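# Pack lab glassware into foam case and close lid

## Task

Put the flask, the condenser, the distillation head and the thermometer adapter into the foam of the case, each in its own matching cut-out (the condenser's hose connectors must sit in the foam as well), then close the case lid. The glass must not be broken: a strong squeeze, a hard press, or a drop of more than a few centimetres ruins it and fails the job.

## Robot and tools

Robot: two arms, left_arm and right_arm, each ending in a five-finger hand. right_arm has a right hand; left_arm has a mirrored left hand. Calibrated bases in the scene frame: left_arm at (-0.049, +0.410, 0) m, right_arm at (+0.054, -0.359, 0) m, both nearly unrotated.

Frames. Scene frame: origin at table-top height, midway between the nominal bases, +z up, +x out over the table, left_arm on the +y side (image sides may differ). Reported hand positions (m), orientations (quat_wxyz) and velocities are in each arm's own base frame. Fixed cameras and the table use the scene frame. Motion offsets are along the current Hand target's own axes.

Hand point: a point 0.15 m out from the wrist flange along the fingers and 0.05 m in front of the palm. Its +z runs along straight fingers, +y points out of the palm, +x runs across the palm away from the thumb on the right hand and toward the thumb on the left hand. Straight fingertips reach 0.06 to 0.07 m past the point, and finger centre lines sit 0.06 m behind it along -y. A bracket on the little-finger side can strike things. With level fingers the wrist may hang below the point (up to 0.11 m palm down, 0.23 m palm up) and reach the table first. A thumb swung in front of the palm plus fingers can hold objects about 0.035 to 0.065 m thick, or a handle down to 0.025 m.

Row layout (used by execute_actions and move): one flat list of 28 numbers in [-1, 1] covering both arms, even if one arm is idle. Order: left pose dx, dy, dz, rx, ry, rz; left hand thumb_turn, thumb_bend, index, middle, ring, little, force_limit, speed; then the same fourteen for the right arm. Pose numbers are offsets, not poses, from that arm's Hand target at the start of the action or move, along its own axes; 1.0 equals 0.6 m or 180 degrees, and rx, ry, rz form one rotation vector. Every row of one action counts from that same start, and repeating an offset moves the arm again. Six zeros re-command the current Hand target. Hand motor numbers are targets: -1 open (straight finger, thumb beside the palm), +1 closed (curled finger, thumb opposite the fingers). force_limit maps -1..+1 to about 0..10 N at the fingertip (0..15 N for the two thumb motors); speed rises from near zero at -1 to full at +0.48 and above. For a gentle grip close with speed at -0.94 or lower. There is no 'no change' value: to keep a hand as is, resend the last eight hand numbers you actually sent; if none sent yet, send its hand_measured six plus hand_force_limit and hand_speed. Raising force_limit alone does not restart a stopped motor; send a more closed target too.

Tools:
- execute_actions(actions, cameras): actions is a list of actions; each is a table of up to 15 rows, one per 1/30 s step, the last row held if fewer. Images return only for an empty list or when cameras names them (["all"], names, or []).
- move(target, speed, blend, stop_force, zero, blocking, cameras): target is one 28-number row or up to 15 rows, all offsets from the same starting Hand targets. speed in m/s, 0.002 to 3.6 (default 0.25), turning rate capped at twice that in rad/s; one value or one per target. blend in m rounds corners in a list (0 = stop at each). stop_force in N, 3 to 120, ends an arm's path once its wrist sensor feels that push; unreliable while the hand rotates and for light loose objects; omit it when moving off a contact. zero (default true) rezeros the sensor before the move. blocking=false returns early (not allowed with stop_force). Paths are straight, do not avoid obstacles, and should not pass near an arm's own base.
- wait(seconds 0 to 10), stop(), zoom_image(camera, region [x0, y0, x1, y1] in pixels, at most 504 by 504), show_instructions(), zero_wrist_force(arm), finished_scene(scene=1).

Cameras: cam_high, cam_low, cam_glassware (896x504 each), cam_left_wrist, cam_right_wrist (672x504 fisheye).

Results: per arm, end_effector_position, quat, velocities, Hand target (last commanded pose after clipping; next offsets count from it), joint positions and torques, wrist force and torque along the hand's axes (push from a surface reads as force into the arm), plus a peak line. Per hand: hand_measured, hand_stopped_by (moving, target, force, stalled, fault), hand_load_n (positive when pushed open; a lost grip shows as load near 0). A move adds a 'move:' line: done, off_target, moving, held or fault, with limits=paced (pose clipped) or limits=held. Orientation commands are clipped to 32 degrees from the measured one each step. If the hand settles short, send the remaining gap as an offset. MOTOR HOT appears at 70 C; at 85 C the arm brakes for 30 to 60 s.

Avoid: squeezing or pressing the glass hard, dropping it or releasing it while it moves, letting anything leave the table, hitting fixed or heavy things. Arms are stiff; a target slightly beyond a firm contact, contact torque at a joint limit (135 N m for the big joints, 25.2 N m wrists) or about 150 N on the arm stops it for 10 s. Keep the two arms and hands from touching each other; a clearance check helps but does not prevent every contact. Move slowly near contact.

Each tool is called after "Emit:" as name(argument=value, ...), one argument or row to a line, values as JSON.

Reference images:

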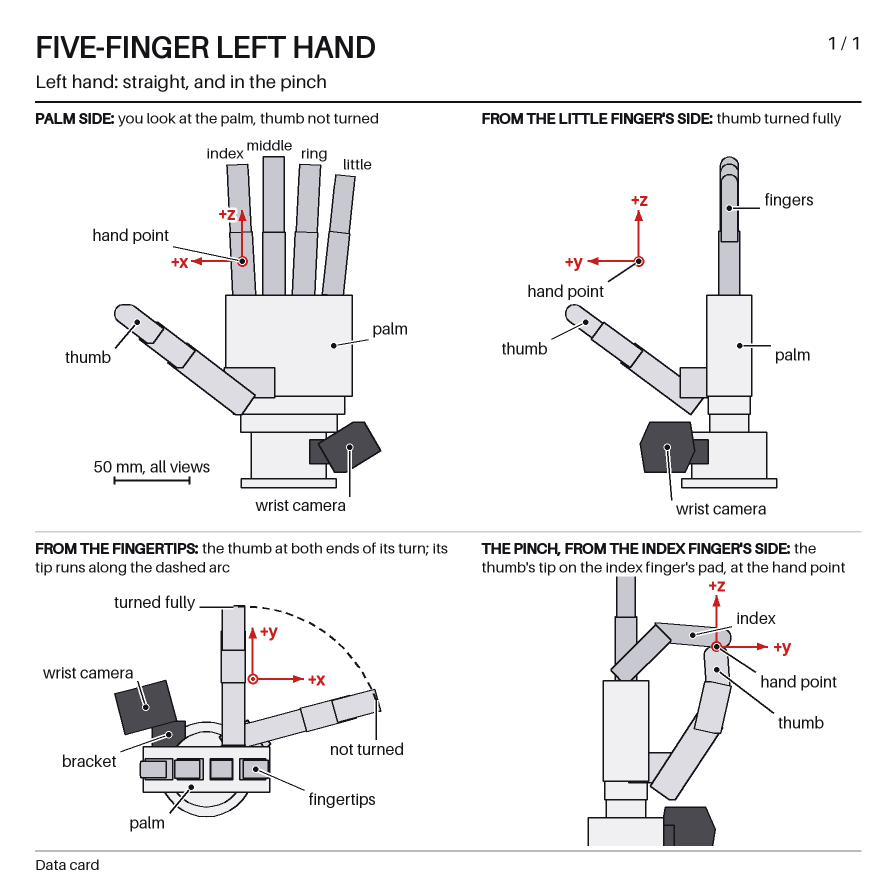

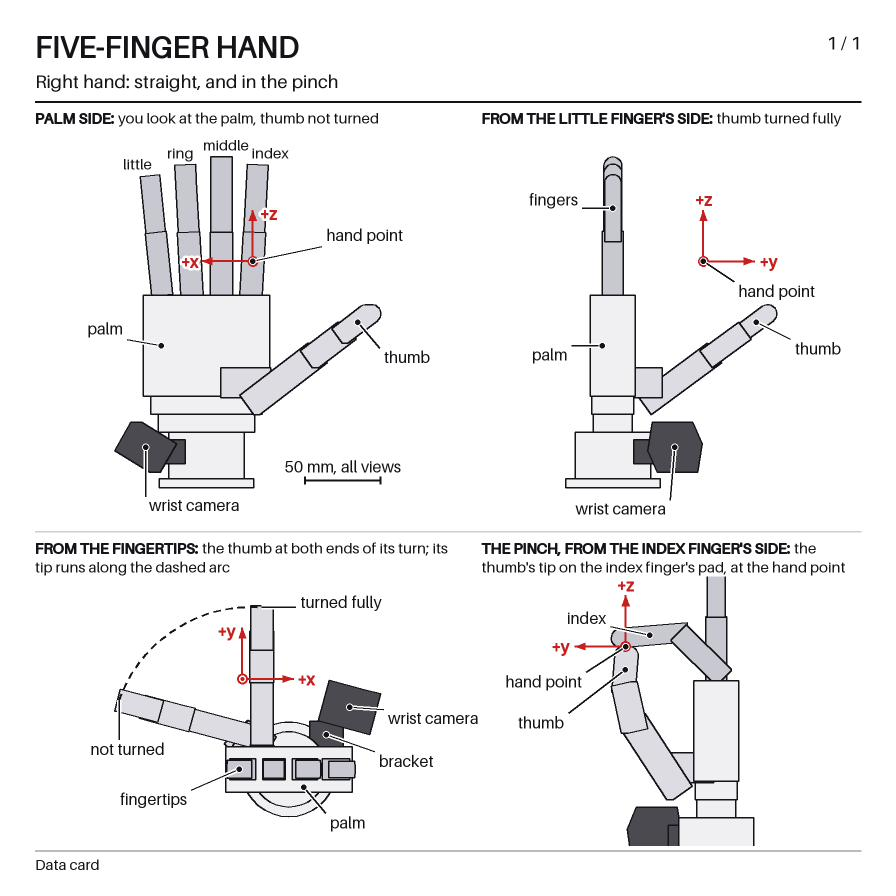

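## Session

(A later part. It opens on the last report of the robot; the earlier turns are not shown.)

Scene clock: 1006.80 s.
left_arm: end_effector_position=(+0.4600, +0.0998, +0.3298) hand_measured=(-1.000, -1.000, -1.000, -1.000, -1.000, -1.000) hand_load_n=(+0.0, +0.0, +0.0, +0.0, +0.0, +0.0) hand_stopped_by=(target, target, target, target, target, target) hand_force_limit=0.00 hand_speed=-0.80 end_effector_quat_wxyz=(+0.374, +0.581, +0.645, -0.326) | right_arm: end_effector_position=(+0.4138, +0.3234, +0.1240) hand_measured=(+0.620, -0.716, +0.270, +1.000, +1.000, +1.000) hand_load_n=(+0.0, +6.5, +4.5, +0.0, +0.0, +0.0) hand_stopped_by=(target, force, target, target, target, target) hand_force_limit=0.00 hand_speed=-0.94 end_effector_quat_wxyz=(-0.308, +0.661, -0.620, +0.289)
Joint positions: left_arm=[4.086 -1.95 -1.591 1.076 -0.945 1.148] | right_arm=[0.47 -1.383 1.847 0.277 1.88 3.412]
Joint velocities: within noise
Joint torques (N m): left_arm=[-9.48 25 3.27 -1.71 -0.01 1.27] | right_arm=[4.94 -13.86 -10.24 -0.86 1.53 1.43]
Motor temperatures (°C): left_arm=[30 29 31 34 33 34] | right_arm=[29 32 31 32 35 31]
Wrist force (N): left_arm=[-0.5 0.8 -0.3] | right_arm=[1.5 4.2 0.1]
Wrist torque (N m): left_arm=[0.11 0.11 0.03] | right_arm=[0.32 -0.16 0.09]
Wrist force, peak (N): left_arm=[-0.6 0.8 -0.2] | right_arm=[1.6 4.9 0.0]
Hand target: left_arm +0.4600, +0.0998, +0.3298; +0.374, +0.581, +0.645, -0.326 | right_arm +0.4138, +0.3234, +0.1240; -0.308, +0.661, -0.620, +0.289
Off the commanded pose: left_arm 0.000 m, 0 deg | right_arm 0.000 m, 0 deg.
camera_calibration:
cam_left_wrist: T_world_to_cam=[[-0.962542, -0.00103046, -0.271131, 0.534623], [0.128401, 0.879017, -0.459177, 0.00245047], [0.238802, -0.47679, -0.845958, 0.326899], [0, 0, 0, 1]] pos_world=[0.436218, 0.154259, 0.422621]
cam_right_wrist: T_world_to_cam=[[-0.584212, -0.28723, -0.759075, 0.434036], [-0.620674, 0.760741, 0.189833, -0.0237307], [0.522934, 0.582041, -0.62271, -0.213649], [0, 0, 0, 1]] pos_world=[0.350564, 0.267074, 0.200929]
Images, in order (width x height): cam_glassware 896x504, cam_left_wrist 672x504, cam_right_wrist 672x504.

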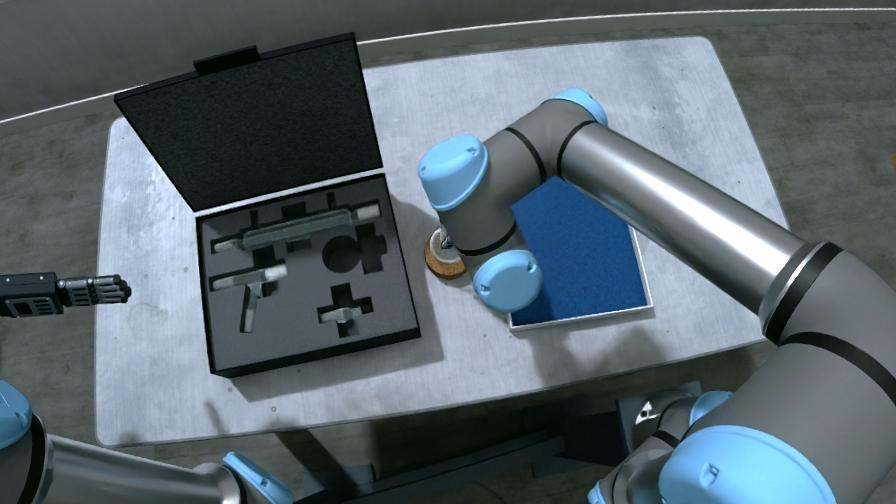

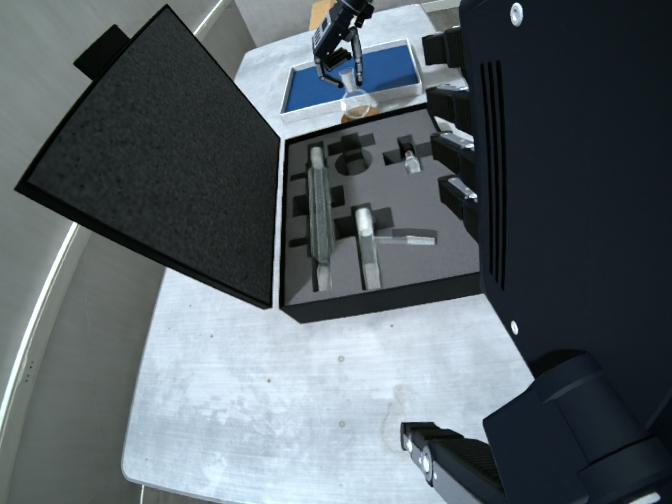

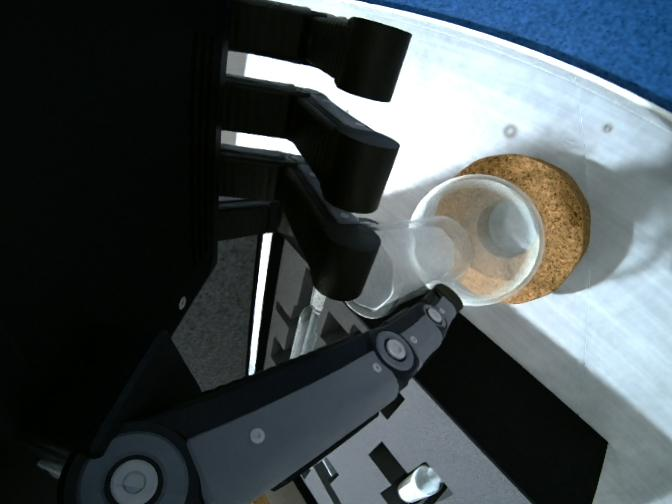

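Emit:
move(
  target=[0,0,0,0,0,0,-1,-1,-1,-1,-1,-1,0,-0.8, 0,-0.1085,-0.0911,0,0,0,0.62,-0.15,0.27,1,1,1,0,-0.94],
  speed=0.08,
  cameras=["cam_left_wrist", "cam_right_wrist"],
)

Scene clock: 1009.37 s.
left_arm: end_effector_position=(+0.4600, +0.0998, +0.3298) hand_measured=(-1.000, -1.000, -1.000, -1.000, -1.000, -1.000) hand_load_n=(+0.0, +0.0, +0.0, +0.0, +0.0, +0.0) hand_stopped_by=(target, target, target, target, target, target) hand_force_limit=0.00 hand_speed=-0.80 end_effector_quat_wxyz=(+0.374, +0.581, +0.645, -0.326) | right_arm: end_effector_position=(+0.4138, +0.3235, +0.2091) hand_measured=(+0.620, -0.716, +0.270, +1.000, +1.000, +1.000) hand_load_n=(+0.0, +6.5, +5.0, +0.0, +0.0, +0.5) hand_stopped_by=(target, force, target, target, target, target) hand_force_limit=0.00 hand_speed=-0.94 end_effector_quat_wxyz=(-0.308, +0.661, -0.620, +0.290)
Joint positions: left_arm=[4.086 -1.95 -1.591 1.076 -0.945 1.148] | right_arm=[0.47 -1.454 1.698 0.496 1.88 3.412]
Joint torques (N m): left_arm=[-9.61 25.47 3.5 -1.54 -0.21 1.46] | right_arm=[7.13 -12.66 -17.26 0.8 1.89 1.16]
Wrist force (N): left_arm=[-0.5 0.8 -0.4] | right_arm=[1.4 4.2 0.3]
Wrist torque (N m): left_arm=[0.11 0.10 0.02] | right_arm=[0.31 -0.16 0.09]
Wrist force, peak (N): left_arm=[-0.6 0.8 -0.5] | right_arm=[1.4 5.2 0.7]
Hand target: left_arm +0.4600, +0.0998, +0.3298; +0.374, +0.581, +0.645, -0.326 | right_arm +0.4138, +0.3235, +0.2090; -0.308, +0.661, -0.620, +0.289
Off the commanded pose: left_arm 0.000 m, 0 deg | right_arm 0.000 m, 0 deg.
move: done
camera_calibration:
cam_left_wrist: T_world_to_cam=[[-0.962542, -0.00103046, -0.271131, 0.534623], [0.128401, 0.879017, -0.459177, 0.00245047], [0.238802, -0.47679, -0.845958, 0.326899], [0, 0, 0, 1]] pos_world=[0.436218, 0.154259, 0.422621]
cam_right_wrist: T_world_to_cam=[[-0.58405, -0.287137, -0.759235, 0.498608], [-0.620736, 0.760694, 0.18982, -0.0398424], [0.523042, 0.582149, -0.622519, -0.16095], [0, 0, 0, 1]] pos_world=[0.350664, 0.267173, 0.285929]
Images, in order (width x height): cam_left_wrist 672x504, cam_right_wrist 672x504.

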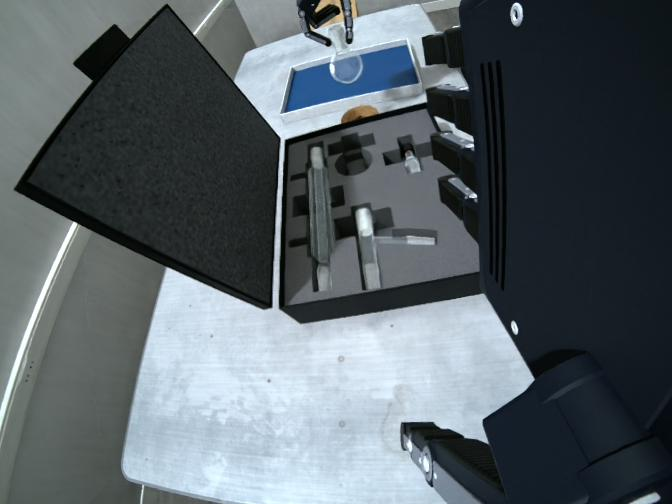

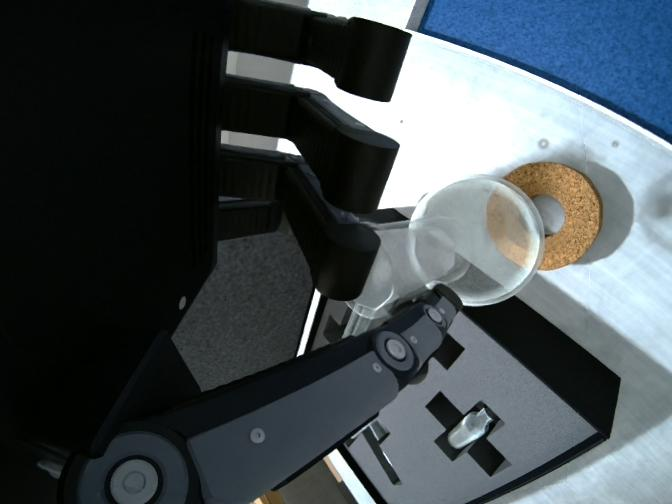

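Emit:
move(
  target=[0,0,0,0,0,0,-1,-1,-1,-1,-1,-1,0,-0.8, -0.2971,-0.0267,0.0318,0,0,0,0.62,-0.15,0.27,1,1,1,0,-0.94],
  speed=0.1,
  cameras=["cam_left_wrist", "cam_right_wrist"],
)

Scene clock: 1012.87 s.
left_arm: end_effector_position=(+0.4600, +0.0998, +0.3298) hand_measured=(-1.000, -1.000, -1.000, -1.000, -1.000, -1.000) hand_load_n=(+0.0, +0.0, +0.0, +0.0, +0.0, +0.0) hand_stopped_by=(target, target, target, target, target, target) hand_force_limit=0.00 hand_speed=-0.80 end_effector_quat_wxyz=(+0.374, +0.581, +0.645, -0.326) | right_arm: end_effector_position=(+0.4274, +0.5029, +0.2089) hand_measured=(+0.620, -0.716, +0.270, +1.000, +1.000, +1.000) hand_load_n=(+0.0, +6.5, +5.0, +0.0, +0.0, +0.0) hand_stopped_by=(target, force, target, target, target, target) hand_force_limit=0.00 hand_speed=-0.94 end_effector_quat_wxyz=(-0.308, +0.661, -0.620, +0.289)
Joint positions: left_arm=[4.086 -1.95 -1.591 1.076 -0.945 1.148] | right_arm=[0.782 -1.06 1.19 0.711 2.1 3.654]
Joint torques (N m): left_arm=[-9.65 24.54 3.05 -1.84 -0.23 1.83] | right_arm=[2.01 -33.84 -25.33 0.5 -0.01 -0.97]
Wrist force (N): left_arm=[-0.5 0.7 -0.2] | right_arm=[1.5 4.0 0.2]
Wrist torque (N m): left_arm=[0.08 0.11 0.03] | right_arm=[0.28 -0.16 0.25]
Wrist force, peak (N): left_arm=[-0.7 0.7 -0.3] | right_arm=[2.2 5.1 0.0]
Hand target: left_arm +0.4600, +0.0998, +0.3298; +0.374, +0.581, +0.645, -0.326 | right_arm +0.4275, +0.5029, +0.2089; -0.308, +0.661, -0.620, +0.289
Off the commanded pose: left_arm 0.000 m, 0 deg | right_arm 0.000 m, 0 deg.
move: done
camera_calibration:
cam_left_wrist: T_world_to_cam=[[-0.962542, -0.00103046, -0.271131, 0.534623], [0.128401, 0.879017, -0.459177, 0.00245047], [0.238802, -0.47679, -0.845958, 0.326899], [0, 0, 0, 1]] pos_world=[0.436218, 0.154259, 0.422621]
cam_right_wrist: T_world_to_cam=[[-0.584229, -0.287209, -0.75907, 0.557962], [-0.620658, 0.760749, 0.189854, -0.167894], [0.522934, 0.582041, -0.62271, -0.272484], [0, 0, 0, 1]] pos_world=[0.364264, 0.446574, 0.285729]
Images, in order (width x height): cam_left_wrist 672x504, cam_right_wrist 672x504.

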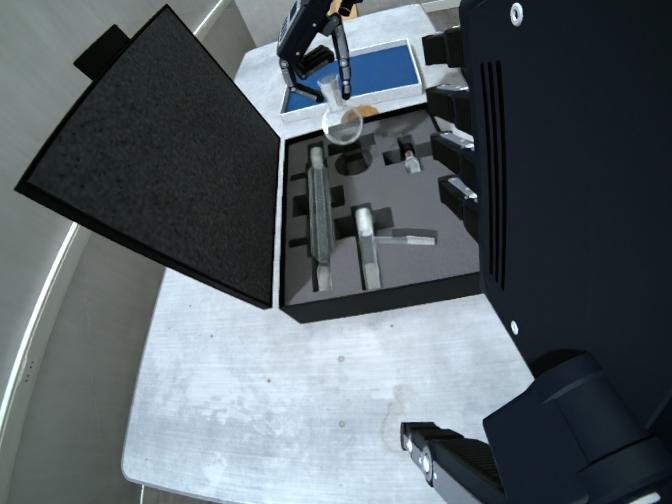

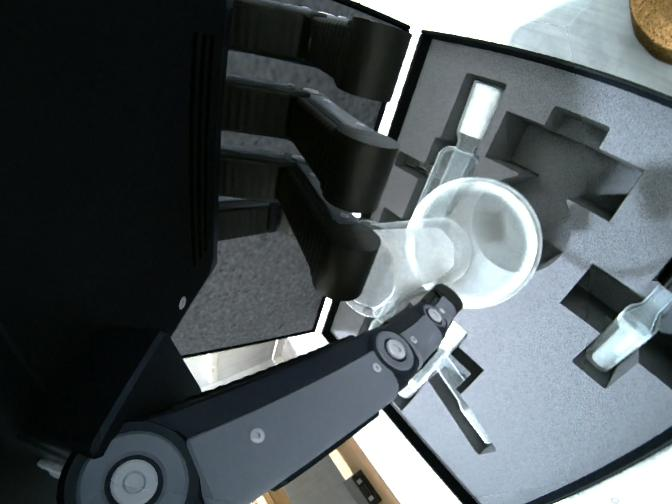

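Emit:
move(
  target=[0.0057,-0.0492,0.1524,0,0,0,-1,-1,-1,-1,-1,-1,0,-0.8, 0,0.0319,0.0268,0,0,0,0.62,-0.15,0.27,1,1,1,0,-0.94],
  speed=0.06,
  cameras=["cam_left_wrist", "cam_right_wrist"],
)

Scene clock: 1017.47 s.
left_arm: end_effector_position=(+0.4400, +0.0199, +0.2801) hand_measured=(-1.000, -1.000, -1.000, -1.000, -1.000, -1.000) hand_load_n=(+0.0, +0.0, +0.0, +0.0, +0.0, +0.0) hand_stopped_by=(target, target, target, target, target, target) hand_force_limit=0.00 hand_speed=-0.80 end_effector_quat_wxyz=(+0.374, +0.581, +0.645, -0.326) | right_arm: end_effector_position=(+0.4274, +0.5029, +0.1838) hand_measured=(+0.620, -0.716, +0.270, +1.000, +1.000, +1.000) hand_load_n=(+0.0, +6.5, +5.0, +0.0, +0.0, +0.0) hand_stopped_by=(target, force, target, target, target, target) hand_force_limit=0.00 hand_speed=-0.94 end_effector_quat_wxyz=(-0.308, +0.661, -0.620, +0.289)
Joint positions: left_arm=[4.007 -1.873 -1.837 1.283 -0.884 1.084] | right_arm=[0.782 -1.05 1.239 0.651 2.1 3.654]
Joint torques (N m): left_arm=[11.74 20.81 28.81 -4.81 -0.48 2.35] | right_arm=[-4.27 -36.99 -27.69 1.95 -0.37 -1.57]
Wrist force (N): left_arm=[-0.5 0.5 -0.5] | right_arm=[1.5 4.4 0.0]
Wrist torque (N m): left_arm=[0.09 0.07 0.15] | right_arm=[0.36 -0.14 0.26]
Wrist force, peak (N): left_arm=[-0.4 0.7 -1.1] | right_arm=[2.0 4.4 0.4]
Hand target: left_arm +0.4400, +0.0200, +0.2801; +0.374, +0.581, +0.645, -0.326 | right_arm +0.4275, +0.5029, +0.1839; -0.308, +0.661, -0.620, +0.289
Off the commanded pose: left_arm 0.000 m, 0 deg | right_arm 0.000 m, 0 deg.
move: done
camera_calibration:
cam_left_wrist: T_world_to_cam=[[-0.962591, -0.000961785, -0.270956, 0.501833], [0.128402, 0.878962, -0.45928, 0.0524143], [0.238601, -0.47689, -0.845958, 0.251518], [0, 0, 0, 1]] pos_world=[0.416317, 0.0743587, 0.372821]
cam_right_wrist: T_world_to_cam=[[-0.584315, -0.287302, -0.758968, 0.538956], [-0.62064, 0.760769, 0.189835, -0.163139], [0.52286, 0.581969, -0.62284, -0.288021], [0, 0, 0, 1]] pos_world=[0.364265, 0.446574, 0.260629]
Images, in order (width x height): cam_left_wrist 672x504, cam_right_wrist 672x504.

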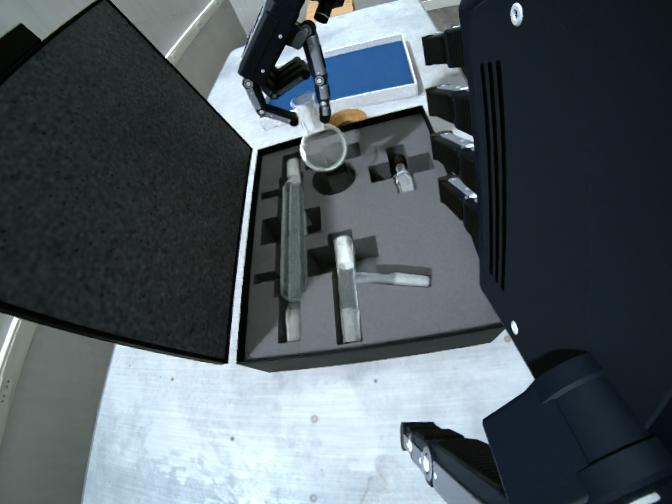

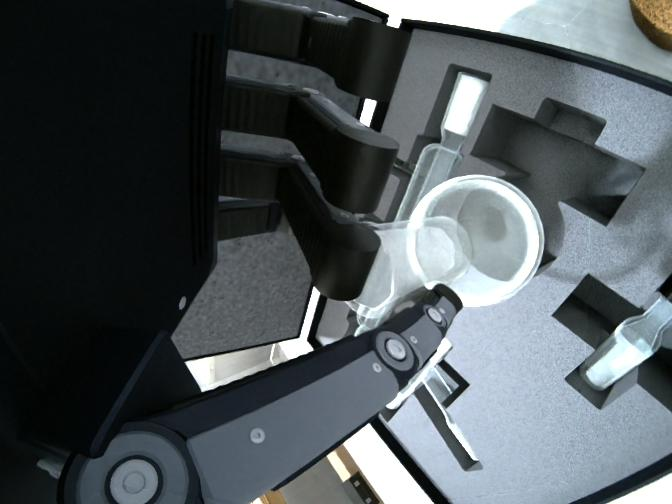

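Emit:
zoom_image(
  camera="cam_left_wrist",
  region=[260, 80, 420, 200],
)

Emit:
zoom_image(
  camera="cam_right_wrist",
  region=[360, 120, 600, 320],
)

Scaled by 3.150 from the camera's 672x504 image, which has a finer 960x720 frame.

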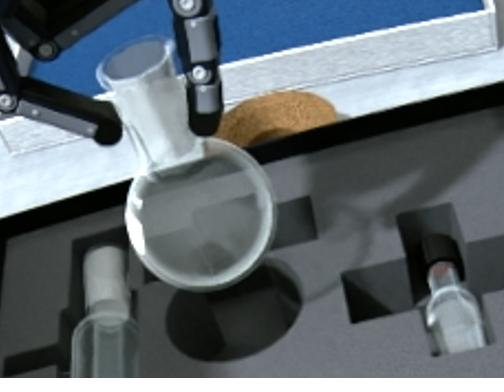

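Scaled by 2.100 from the camera's 672x504 image, which has a finer 960x720 frame.

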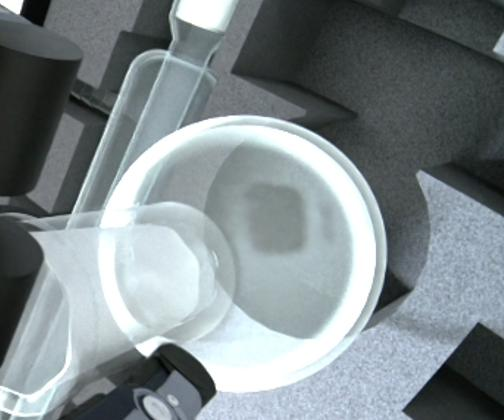

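Emit:
move(
  target=[0,0,0,0,0,0,-1,-1,-1,-1,-1,-1,0,-0.8, 0,0.0255,0.0214,0,0,0,0.62,-0.15,0.27,1,1,1,0,-0.94],
  speed=0.03,
  stop_force=4,
  cameras=["cam_left_wrist", "cam_right_wrist"],
)

Emit:
zoom_image(
  camera="cam_left_wrist",
  region=[270, 80, 400, 210],
)

Emit:
zoom_image(
  camera="cam_right_wrist",
  region=[380, 140, 580, 320],
)

Scene clock: 1030.67 s.
left_arm: end_effector_position=(+0.4400, +0.0200, +0.2801) hand_measured=(-1.000, -1.000, -1.000, -1.000, -1.000, -1.000) hand_load_n=(+0.0, +0.0, +0.0, +0.0, +0.0, +0.0) hand_stopped_by=(target, target, target, target, target, target) hand_force_limit=0.00 hand_speed=-0.80 end_effector_quat_wxyz=(+0.374, +0.581, +0.645, -0.326) | right_arm: end_effector_position=(+0.4275, +0.5029, +0.1639) hand_measured=(+0.620, -0.716, +0.270, +1.000, +1.000, +1.000) hand_load_n=(+0.0, +6.5, +5.0, +0.0, +0.0, +0.0) hand_stopped_by=(target, force, target, target, target, target) hand_force_limit=0.00 hand_speed=-0.94 end_effector_quat_wxyz=(-0.308, +0.661, -0.620, +0.289)
Joint positions: left_arm=[4.007 -1.873 -1.836 1.283 -0.884 1.084] | right_arm=[0.782 -1.04 1.275 0.605 2.1 3.654]
Joint torques (N m): left_arm=[11.36 19.91 28.1 -1.31 -0.33 2.9] | right_arm=[-4.92 -47.64 -27.59 1.71 -0.33 -1.55]
Wrist force (N): left_arm=[-0.7 0.7 -0.1] | right_arm=[1.4 4.2 0.6]
Wrist torque (N m): left_arm=[0.11 0.11 0.13] | right_arm=[0.29 -0.15 0.24]
Wrist force, peak (N): left_arm=[-0.4 1.0 -0.5] | right_arm=[2.0 4.5 0.6]
Hand target: left_arm +0.4400, +0.0200, +0.2801; +0.374, +0.581, +0.645, -0.326 | right_arm +0.4275, +0.5029, +0.1639; -0.308, +0.661, -0.620, +0.289
Off the commanded pose: left_arm 0.000 m, 0 deg | right_arm 0.000 m, 0 deg.
move: done
camera_calibration:
cam_left_wrist: T_world_to_cam=[[-0.962542, -0.00103046, -0.271131, 0.501884], [0.128401, 0.879017, -0.459177, 0.0522842], [0.238802, -0.47679, -0.845958, 0.251475], [0, 0, 0, 1]] pos_world=[0.416318, 0.0744593, 0.372821]
cam_right_wrist: T_world_to_cam=[[-0.584212, -0.28723, -0.759075, 0.523884], [-0.620674, 0.760741, 0.189833, -0.159355], [0.522934, 0.582041, -0.62271, -0.300444], [0, 0, 0, 1]] pos_world=[0.364264, 0.446574, 0.240829]
Images, in order (width x height): cam_left_wrist 672x504, cam_right_wrist 672x504.

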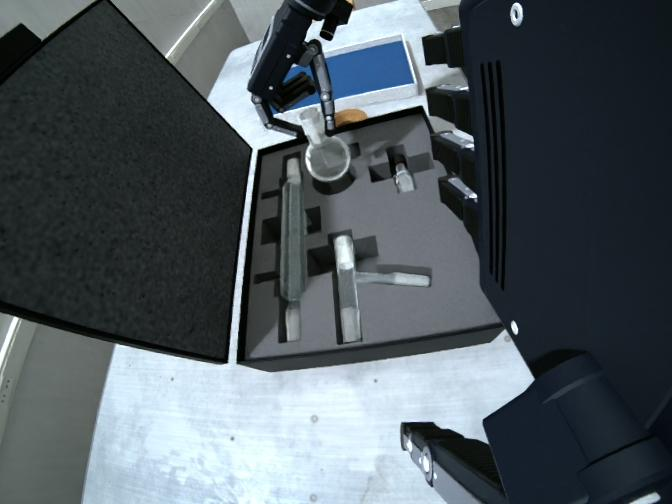

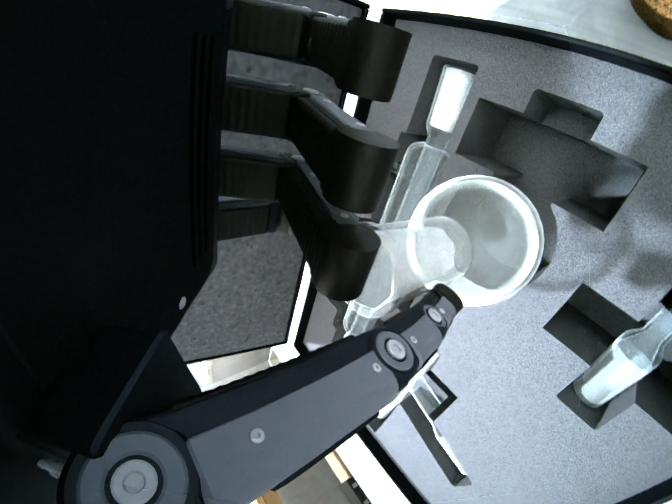

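Scaled by 3.877 from the camera's 672x504 image, which has a finer 960x720 frame.

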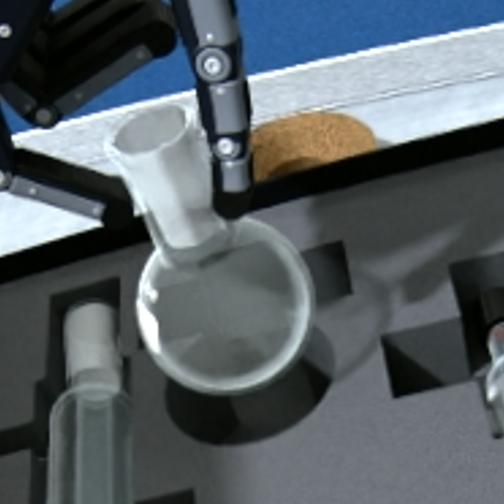

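Scaled by 2.520 from the camera's 672x504 image, which has a finer 960x720 frame.

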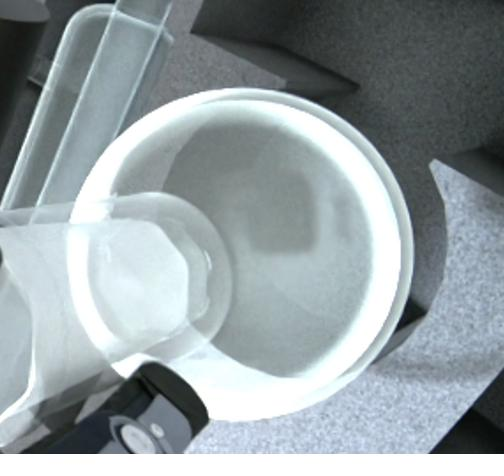

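Emit:
move(
  target=[0,0,0,0,0,0,-1,-1,-1,-1,-1,-1,0,-0.8, -0.0049,0.0179,0.0176,0,0,0,0.62,-0.15,0.27,1,1,1,0,-0.94],
  speed=0.02,
  stop_force=3,
  cameras=["cam_left_wrist", "cam_right_wrist"],
)

Emit:
zoom_image(
  camera="cam_left_wrist",
  region=[270, 100, 400, 230],
)

Emit:
zoom_image(
  camera="cam_right_wrist",
  region=[380, 140, 580, 320],
)

Scene clock: 1042.53 s.
left_arm: end_effector_position=(+0.4400, +0.0200, +0.2801) hand_measured=(-1.000, -1.000, -1.000, -1.000, -1.000, -1.000) hand_load_n=(+0.0, +0.0, +0.0, +0.0, +0.0, +0.0) hand_stopped_by=(target, target, target, target, target, target) hand_force_limit=0.00 hand_speed=-0.80 end_effector_quat_wxyz=(+0.374, +0.581, +0.645, -0.326) | right_arm: end_effector_position=(+0.4285, +0.5059, +0.1489) hand_measured=(+0.620, -0.716, +0.270, +1.000, +1.000, +1.000) hand_load_n=(+0.0, +6.5, +5.0, +0.0, +0.0, +0.0) hand_stopped_by=(target, force, target, target, target, target) hand_force_limit=0.00 hand_speed=-0.94 end_effector_quat_wxyz=(-0.308, +0.661, -0.620, +0.289)
Joint positions: left_arm=[4.007 -1.873 -1.836 1.283 -0.884 1.084] | right_arm=[0.785 -1.023 1.288 0.576 2.102 3.656]
Joint torques (N m): left_arm=[11.56 19.83 27.97 -2.83 -0.55 2.63] | right_arm=[-1.91 -48.05 -27.9 1.99 0.22 -1.52]
Wrist force (N): left_arm=[-0.4 0.6 -0.2] | right_arm=[1.7 4.1 0.3]
Wrist torque (N m): left_arm=[0.10 0.06 0.15] | right_arm=[0.30 -0.18 0.11]
Wrist force, peak (N): left_arm=[-0.6 0.9 -0.5] | right_arm=[1.7 4.8 0.3]
Hand target: left_arm +0.4400, +0.0200, +0.2801; +0.374, +0.581, +0.645, -0.326 | right_arm +0.4285, +0.5059, +0.1489; -0.308, +0.661, -0.620, +0.289
Off the commanded pose: left_arm 0.000 m, 0 deg | right_arm 0.000 m, 0 deg.
move: done
camera_calibration:
cam_left_wrist: T_world_to_cam=[[-0.962542, -0.00103046, -0.271131, 0.501884], [0.128401, 0.879017, -0.459177, 0.0522842], [0.238802, -0.47679, -0.845958, 0.251475], [0, 0, 0, 1]] pos_world=[0.416318, 0.0744593, 0.372821]
cam_right_wrist: T_world_to_cam=[[-0.584229, -0.287209, -0.75907, 0.513864], [-0.620658, 0.760749, 0.189854, -0.158164], [0.522934, 0.582041, -0.62271, -0.312116], [0, 0, 0, 1]] pos_world=[0.365264, 0.449574, 0.225729]
Images, in order (width x height): cam_left_wrist 672x504, cam_right_wrist 672x504.

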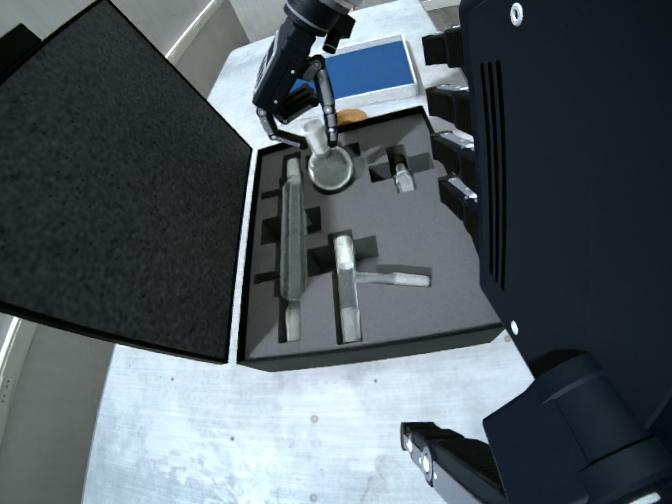

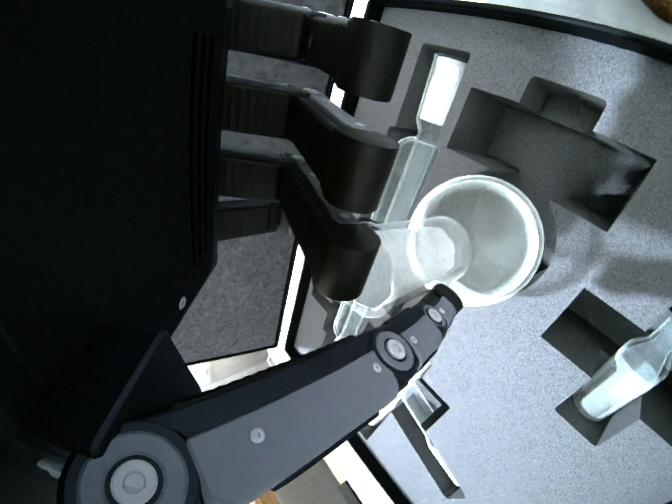

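Scaled by 3.877 from the camera's 672x504 image, which has a finer 960x720 frame.

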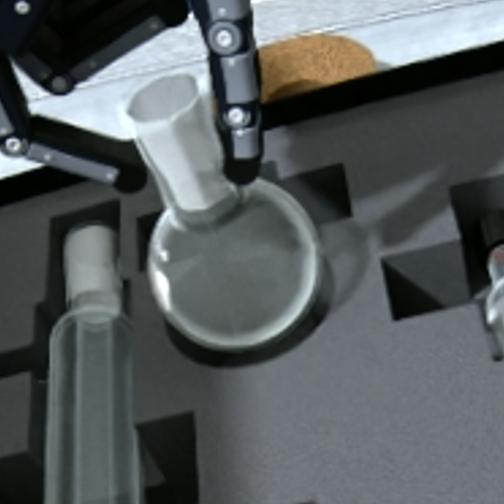

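Scaled by 2.520 from the camera's 672x504 image, which has a finer 960x720 frame.

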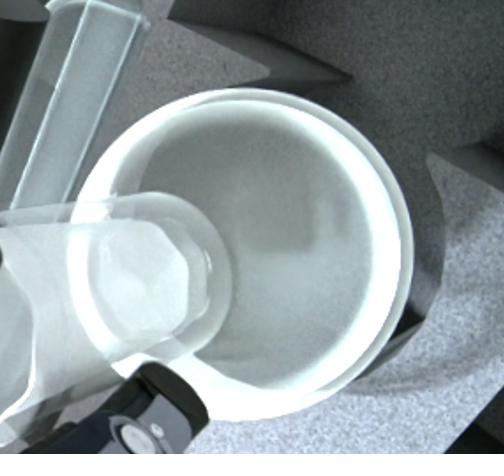

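Emit:
zoom_image(
  camera="cam_left_wrist",
  region=[250, 60, 370, 200],
)

Scaled by 3.600 from the camera's 672x504 image, which has a finer 960x720 frame.

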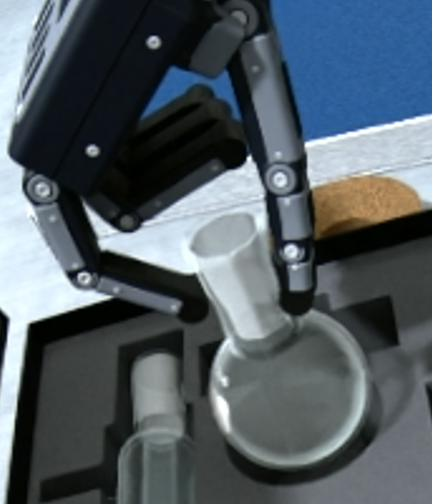

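Emit:
move(
  target=[0,0,0,0,0,0,-1,-1,-1,-1,-1,-1,0,-0.8, -0.0012,0.0127,0.0107,0,0,0,0.62,-0.15,0.27,1,1,1,0,-0.94],
  speed=0.02,
  stop_force=3,
  cameras=["cam_left_wrist", "cam_right_wrist"],
)

Emit:
zoom_image(
  camera="cam_left_wrist",
  region=[280, 110, 390, 220],
)

Emit:
zoom_image(
  camera="cam_right_wrist",
  region=[380, 140, 580, 320],
)

Scene clock: 1100.73 s.
left_arm: end_effector_position=(+0.4400, +0.0200, +0.2801) hand_measured=(-1.000, -1.000, -1.000, -1.000, -1.000, -1.000) hand_load_n=(+0.0, +0.0, +0.0, +0.0, +0.0, +0.0) hand_stopped_by=(target, target, target, target, target, target) hand_force_limit=0.00 hand_speed=-0.80 end_effector_quat_wxyz=(+0.374, +0.581, +0.645, -0.326) | right_arm: end_effector_position=(+0.4284, +0.5066, +0.1389) hand_measured=(+0.620, -0.716, +0.270, +1.000, +1.000, +1.000) hand_load_n=(+0.5, +6.5, +4.5, +0.0, +0.0, +0.0) hand_stopped_by=(target, force, target, target, target, target) hand_force_limit=0.00 hand_speed=-0.94 end_effector_quat_wxyz=(-0.308, +0.661, -0.620, +0.289)
Joint positions: left_arm=[4.007 -1.873 -1.836 1.283 -0.884 1.084] | right_arm=[0.786 -1.014 1.302 0.555 2.102 3.657]
Joint torques (N m): left_arm=[12.35 20.27 28.96 -4.51 -0.53 2.74] | right_arm=[2.28 -48.71 -27.31 2.16 0.98 -0.45]
Wrist force (N): left_arm=[-0.3 0.8 -0.1] | right_arm=[1.3 4.5 0.3]
Wrist torque (N m): left_arm=[0.12 0.06 0.14] | right_arm=[0.36 -0.13 0.10]
Wrist force, peak (N): left_arm=[-0.7 0.9 -0.5] | right_arm=[1.7 4.6 0.7]
Hand target: left_arm +0.4400, +0.0200, +0.2801; +0.374, +0.581, +0.645, -0.326 | right_arm +0.4284, +0.5066, +0.1389; -0.308, +0.661, -0.620, +0.289
Off the commanded pose: left_arm 0.000 m, 0 deg | right_arm 0.000 m, 0 deg.
move: done
camera_calibration:
cam_left_wrist: T_world_to_cam=[[-0.962542, -0.00103046, -0.271131, 0.501884], [0.128401, 0.879017, -0.459177, 0.0522842], [0.238802, -0.47679, -0.845958, 0.251475], [0, 0, 0, 1]] pos_world=[0.416318, 0.0744593, 0.372821]
cam_right_wrist: T_world_to_cam=[[-0.584212, -0.28723, -0.759075, 0.506554], [-0.620674, 0.760741, 0.189833, -0.156803], [0.522934, 0.582041, -0.62271, -0.318688], [0, 0, 0, 1]] pos_world=[0.365264, 0.450274, 0.215829]
Images, in order (width x height): cam_left_wrist 672x504, cam_right_wrist 672x504.

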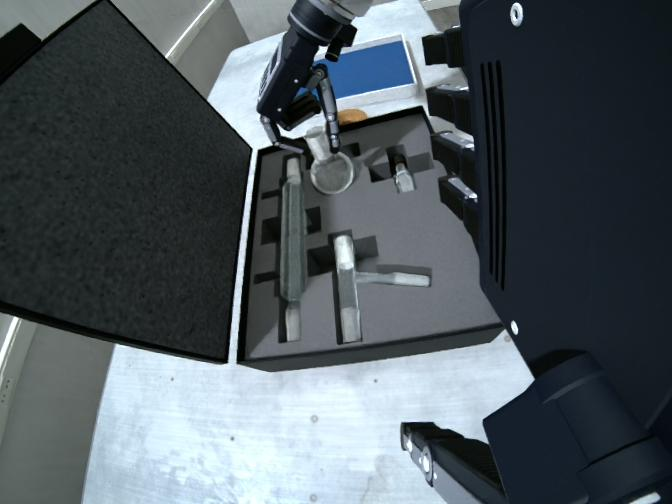

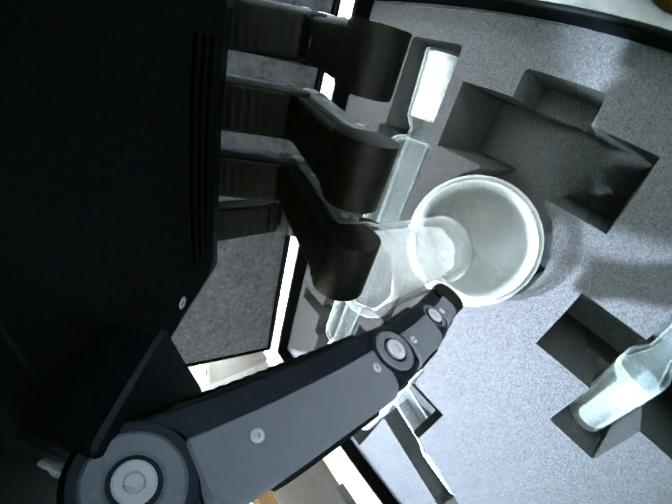

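Scaled by 4.582 from the camera's 672x504 image, which has a finer 960x720 frame.

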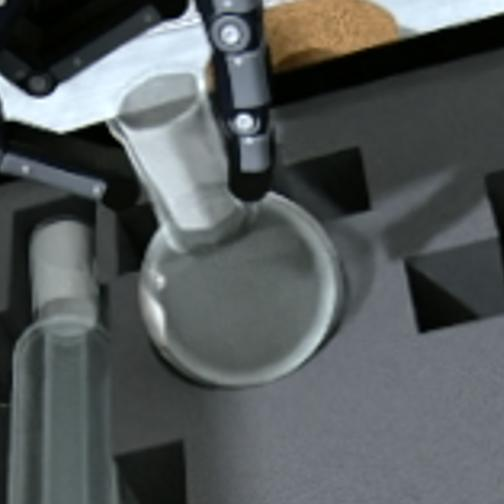

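Scaled by 2.520 from the camera's 672x504 image, which has a finer 960x720 frame.

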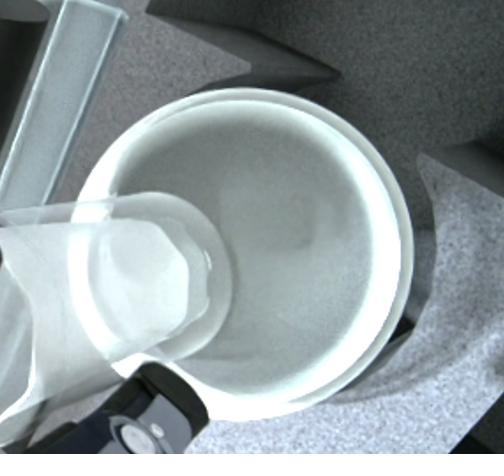

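Emit:
move(
  target=[0,0,0,0,0,0,-1,-1,-1,-1,-1,-1,0,-0.8, 0,0.0255,0.0214,0,0,0,0.62,-0.15,0.27,1,1,1,0,-0.94],
  speed=0.015,
  stop_force=3,
  cameras=["cam_left_wrist", "cam_right_wrist"],
)

Emit:
zoom_image(
  camera="cam_left_wrist",
  region=[280, 110, 390, 220],
)

Emit:
zoom_image(
  camera="cam_right_wrist",
  region=[380, 140, 580, 320],
)

Scene clock: 1107.93 s.
left_arm: end_effector_position=(+0.4400, +0.0200, +0.2801) hand_measured=(-1.000, -1.000, -1.000, -1.000, -1.000, -1.000) hand_load_n=(+0.0, +0.0, +0.0, +0.0, -0.5, +0.0) hand_stopped_by=(target, target, target, target, target, target) hand_force_limit=0.00 hand_speed=-0.80 end_effector_quat_wxyz=(+0.374, +0.581, +0.645, -0.326) | right_arm: end_effector_position=(+0.4284, +0.5066, +0.1190) hand_measured=(+0.620, -0.716, +0.270, +1.000, +1.000, +1.000) hand_load_n=(+0.0, +6.5, +4.5, +0.5, +0.0, +0.0) hand_stopped_by=(target, force, target, target, target, target) hand_force_limit=0.00 hand_speed=-0.94 end_effector_quat_wxyz=(-0.308, +0.661, -0.620, +0.289)
Joint positions: left_arm=[4.007 -1.873 -1.836 1.283 -0.884 1.084] | right_arm=[0.786 -1 1.331 0.51 2.102 3.657]
Joint torques (N m): left_arm=[11.27 20.05 28.03 -4.46 -0.51 2.65] | right_arm=[-2.76 -48.77 -27.4 2.11 0.06 -1.61]
Wrist force (N): left_arm=[-0.4 0.7 -0.3] | right_arm=[1.4 4.3 0.5]
Wrist torque (N m): left_arm=[0.12 0.07 0.14] | right_arm=[0.32 -0.15 0.10]
Wrist force, peak (N): left_arm=[-0.5 1.1 -0.4] | right_arm=[1.5 4.5 0.3]
Hand target: left_arm +0.4400, +0.0200, +0.2801; +0.374, +0.581, +0.645, -0.326 | right_arm +0.4284, +0.5066, +0.1190; -0.308, +0.661, -0.620, +0.289
Off the commanded pose: left_arm 0.000 m, 0 deg | right_arm 0.000 m, 0 deg.
move: done
camera_calibration:
cam_left_wrist: T_world_to_cam=[[-0.962542, -0.00103046, -0.271131, 0.501884], [0.128401, 0.879017, -0.459177, 0.0522842], [0.238802, -0.47679, -0.845958, 0.251475], [0, 0, 0, 1]] pos_world=[0.416318, 0.0744593, 0.372821]
cam_right_wrist: T_world_to_cam=[[-0.584212, -0.28723, -0.759075, 0.491373], [-0.620674, 0.760741, 0.189833, -0.153006], [0.522934, 0.582041, -0.62271, -0.331142], [0, 0, 0, 1]] pos_world=[0.365264, 0.450274, 0.195829]
Images, in order (width x height): cam_left_wrist 672x504, cam_right_wrist 672x504.

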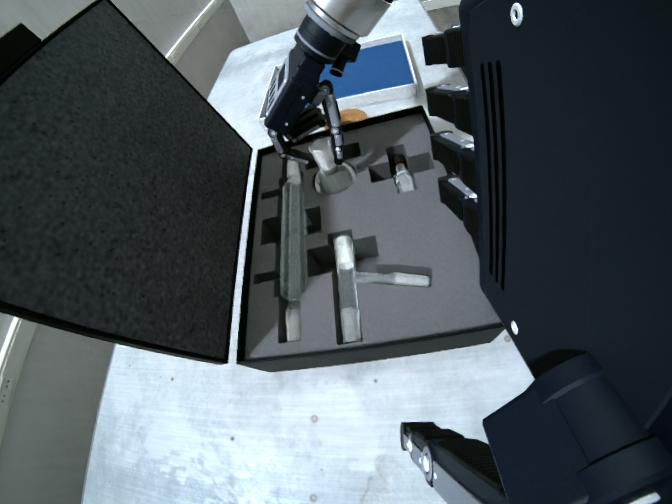

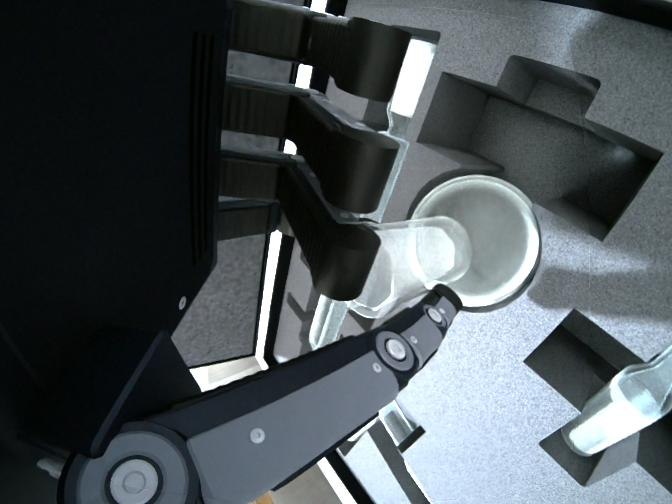

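Scaled by 4.582 from the camera's 672x504 image, which has a finer 960x720 frame.

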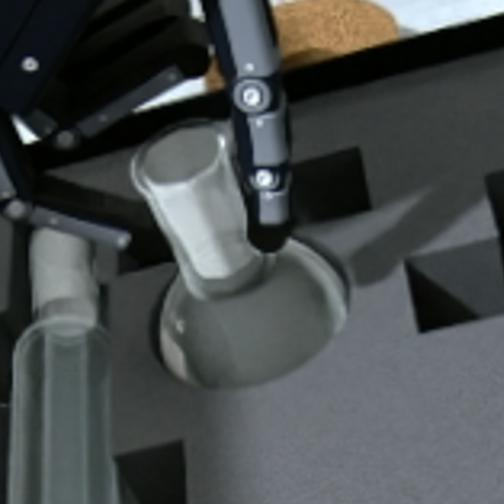

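Scaled by 2.520 from the camera's 672x504 image, which has a finer 960x720 frame.

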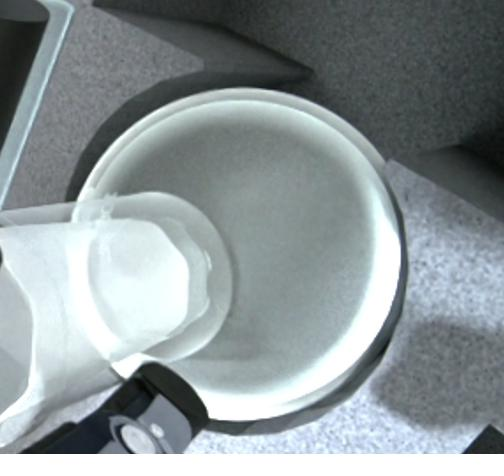

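Emit:
move(
  target=[0,0,0,0,0,0,-1,-1,-1,-1,-1,-1,0,-0.8, 0,0.0306,0.0257,0,0,0,0.62,-0.15,0.27,1,1,1,0,-0.94],
  speed=0.01,
  stop_force=3,
  cameras=["cam_left_wrist", "cam_right_wrist"],
)

Emit:
zoom_image(
  camera="cam_left_wrist",
  region=[270, 100, 390, 220],
)

Emit:
zoom_image(
  camera="cam_right_wrist",
  region=[340, 140, 580, 340],
)

Scene clock: 1112.17 s.
left_arm: end_effector_position=(+0.4400, +0.0200, +0.2801) hand_measured=(-1.000, -1.000, -1.000, -1.000, -1.000, -1.000) hand_load_n=(+0.0, +0.0, +0.0, +0.0, +0.0, +0.0) hand_stopped_by=(target, target, target, target, target, target) hand_force_limit=0.00 hand_speed=-0.80 end_effector_quat_wxyz=(+0.374, +0.581, +0.645, -0.326) | right_arm: end_effector_position=(+0.4284, +0.5066, +0.1058) hand_measured=(+0.620, -0.716, +0.270, +1.000, +1.000, +1.000) hand_load_n=(+0.5, +6.5, +4.0, +0.0, +0.0, +0.0) hand_stopped_by=(target, force, target, target, target, target) hand_force_limit=0.00 hand_speed=-0.94 end_effector_quat_wxyz=(-0.308, +0.661, -0.620, +0.289)
Joint positions: left_arm=[4.007 -1.873 -1.836 1.283 -0.884 1.084] | right_arm=[0.786 -0.989 1.349 0.482 2.102 3.657]
Joint torques (N m): left_arm=[11.7 20.67 27.82 -4.51 -0.53 2.54] | right_arm=[-2.36 -47.03 -25.84 1.13 0 -1.61]
Wrist force (N): left_arm=[-0.5 0.5 -0.1] | right_arm=[1.4 1.7 -2.1]
Wrist torque (N m): left_arm=[0.07 0.08 0.14] | right_arm=[0.25 -0.12 0.08]
Wrist force, peak (N): left_arm=[-0.7 0.8 -0.4] | right_arm=[1.7 4.7 0.3]
Hand target: left_arm +0.4400, +0.0200, +0.2801; +0.374, +0.581, +0.645, -0.326 | right_arm +0.4284, +0.5066, +0.1058; -0.308, +0.661, -0.620, +0.289 (not the last commanded pose)
Off the commanded pose: left_arm 0.000 m, 0 deg | right_arm 0.011 m, 0 deg.
move: contact (right_arm)
camera_calibration:
cam_left_wrist: T_world_to_cam=[[-0.962542, -0.00103046, -0.271131, 0.501884], [0.128401, 0.879017, -0.459177, 0.0522842], [0.238802, -0.47679, -0.845958, 0.251475], [0, 0, 0, 1]] pos_world=[0.416318, 0.0744593, 0.372821]
cam_right_wrist: T_world_to_cam=[[-0.584212, -0.28723, -0.759075, 0.481353], [-0.620674, 0.760741, 0.189833, -0.150501], [0.522934, 0.582041, -0.62271, -0.339362], [0, 0, 0, 1]] pos_world=[0.365264, 0.450274, 0.182629]
Images, in order (width x height): cam_left_wrist 672x504, cam_right_wrist 672x504.

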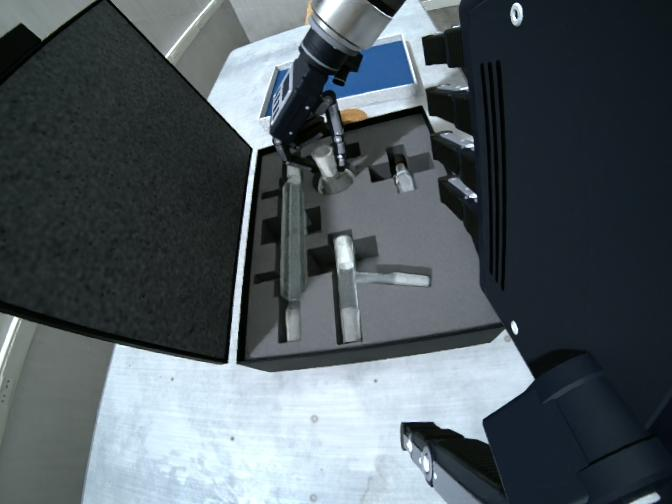

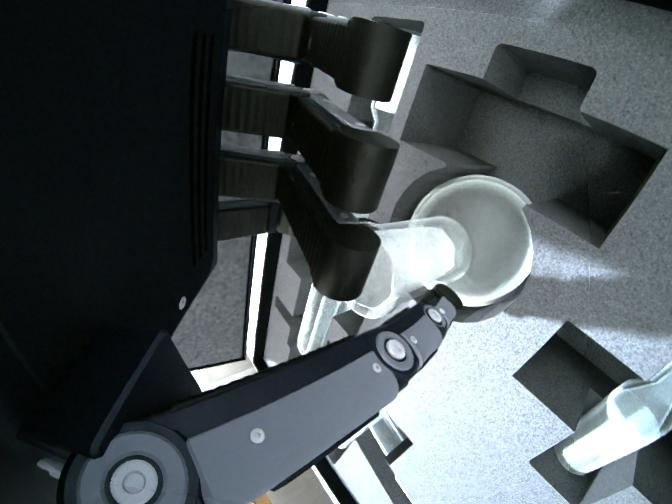

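Scaled by 4.200 from the camera's 672x504 image, which has a finer 960x720 frame.

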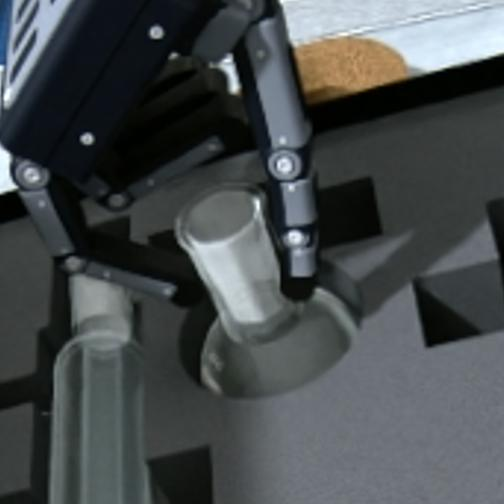

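Scaled by 2.100 from the camera's 672x504 image, which has a finer 960x720 frame.

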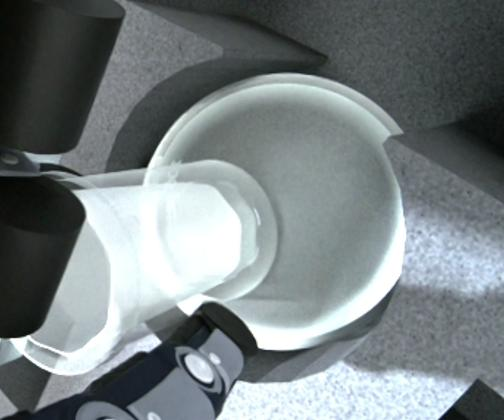

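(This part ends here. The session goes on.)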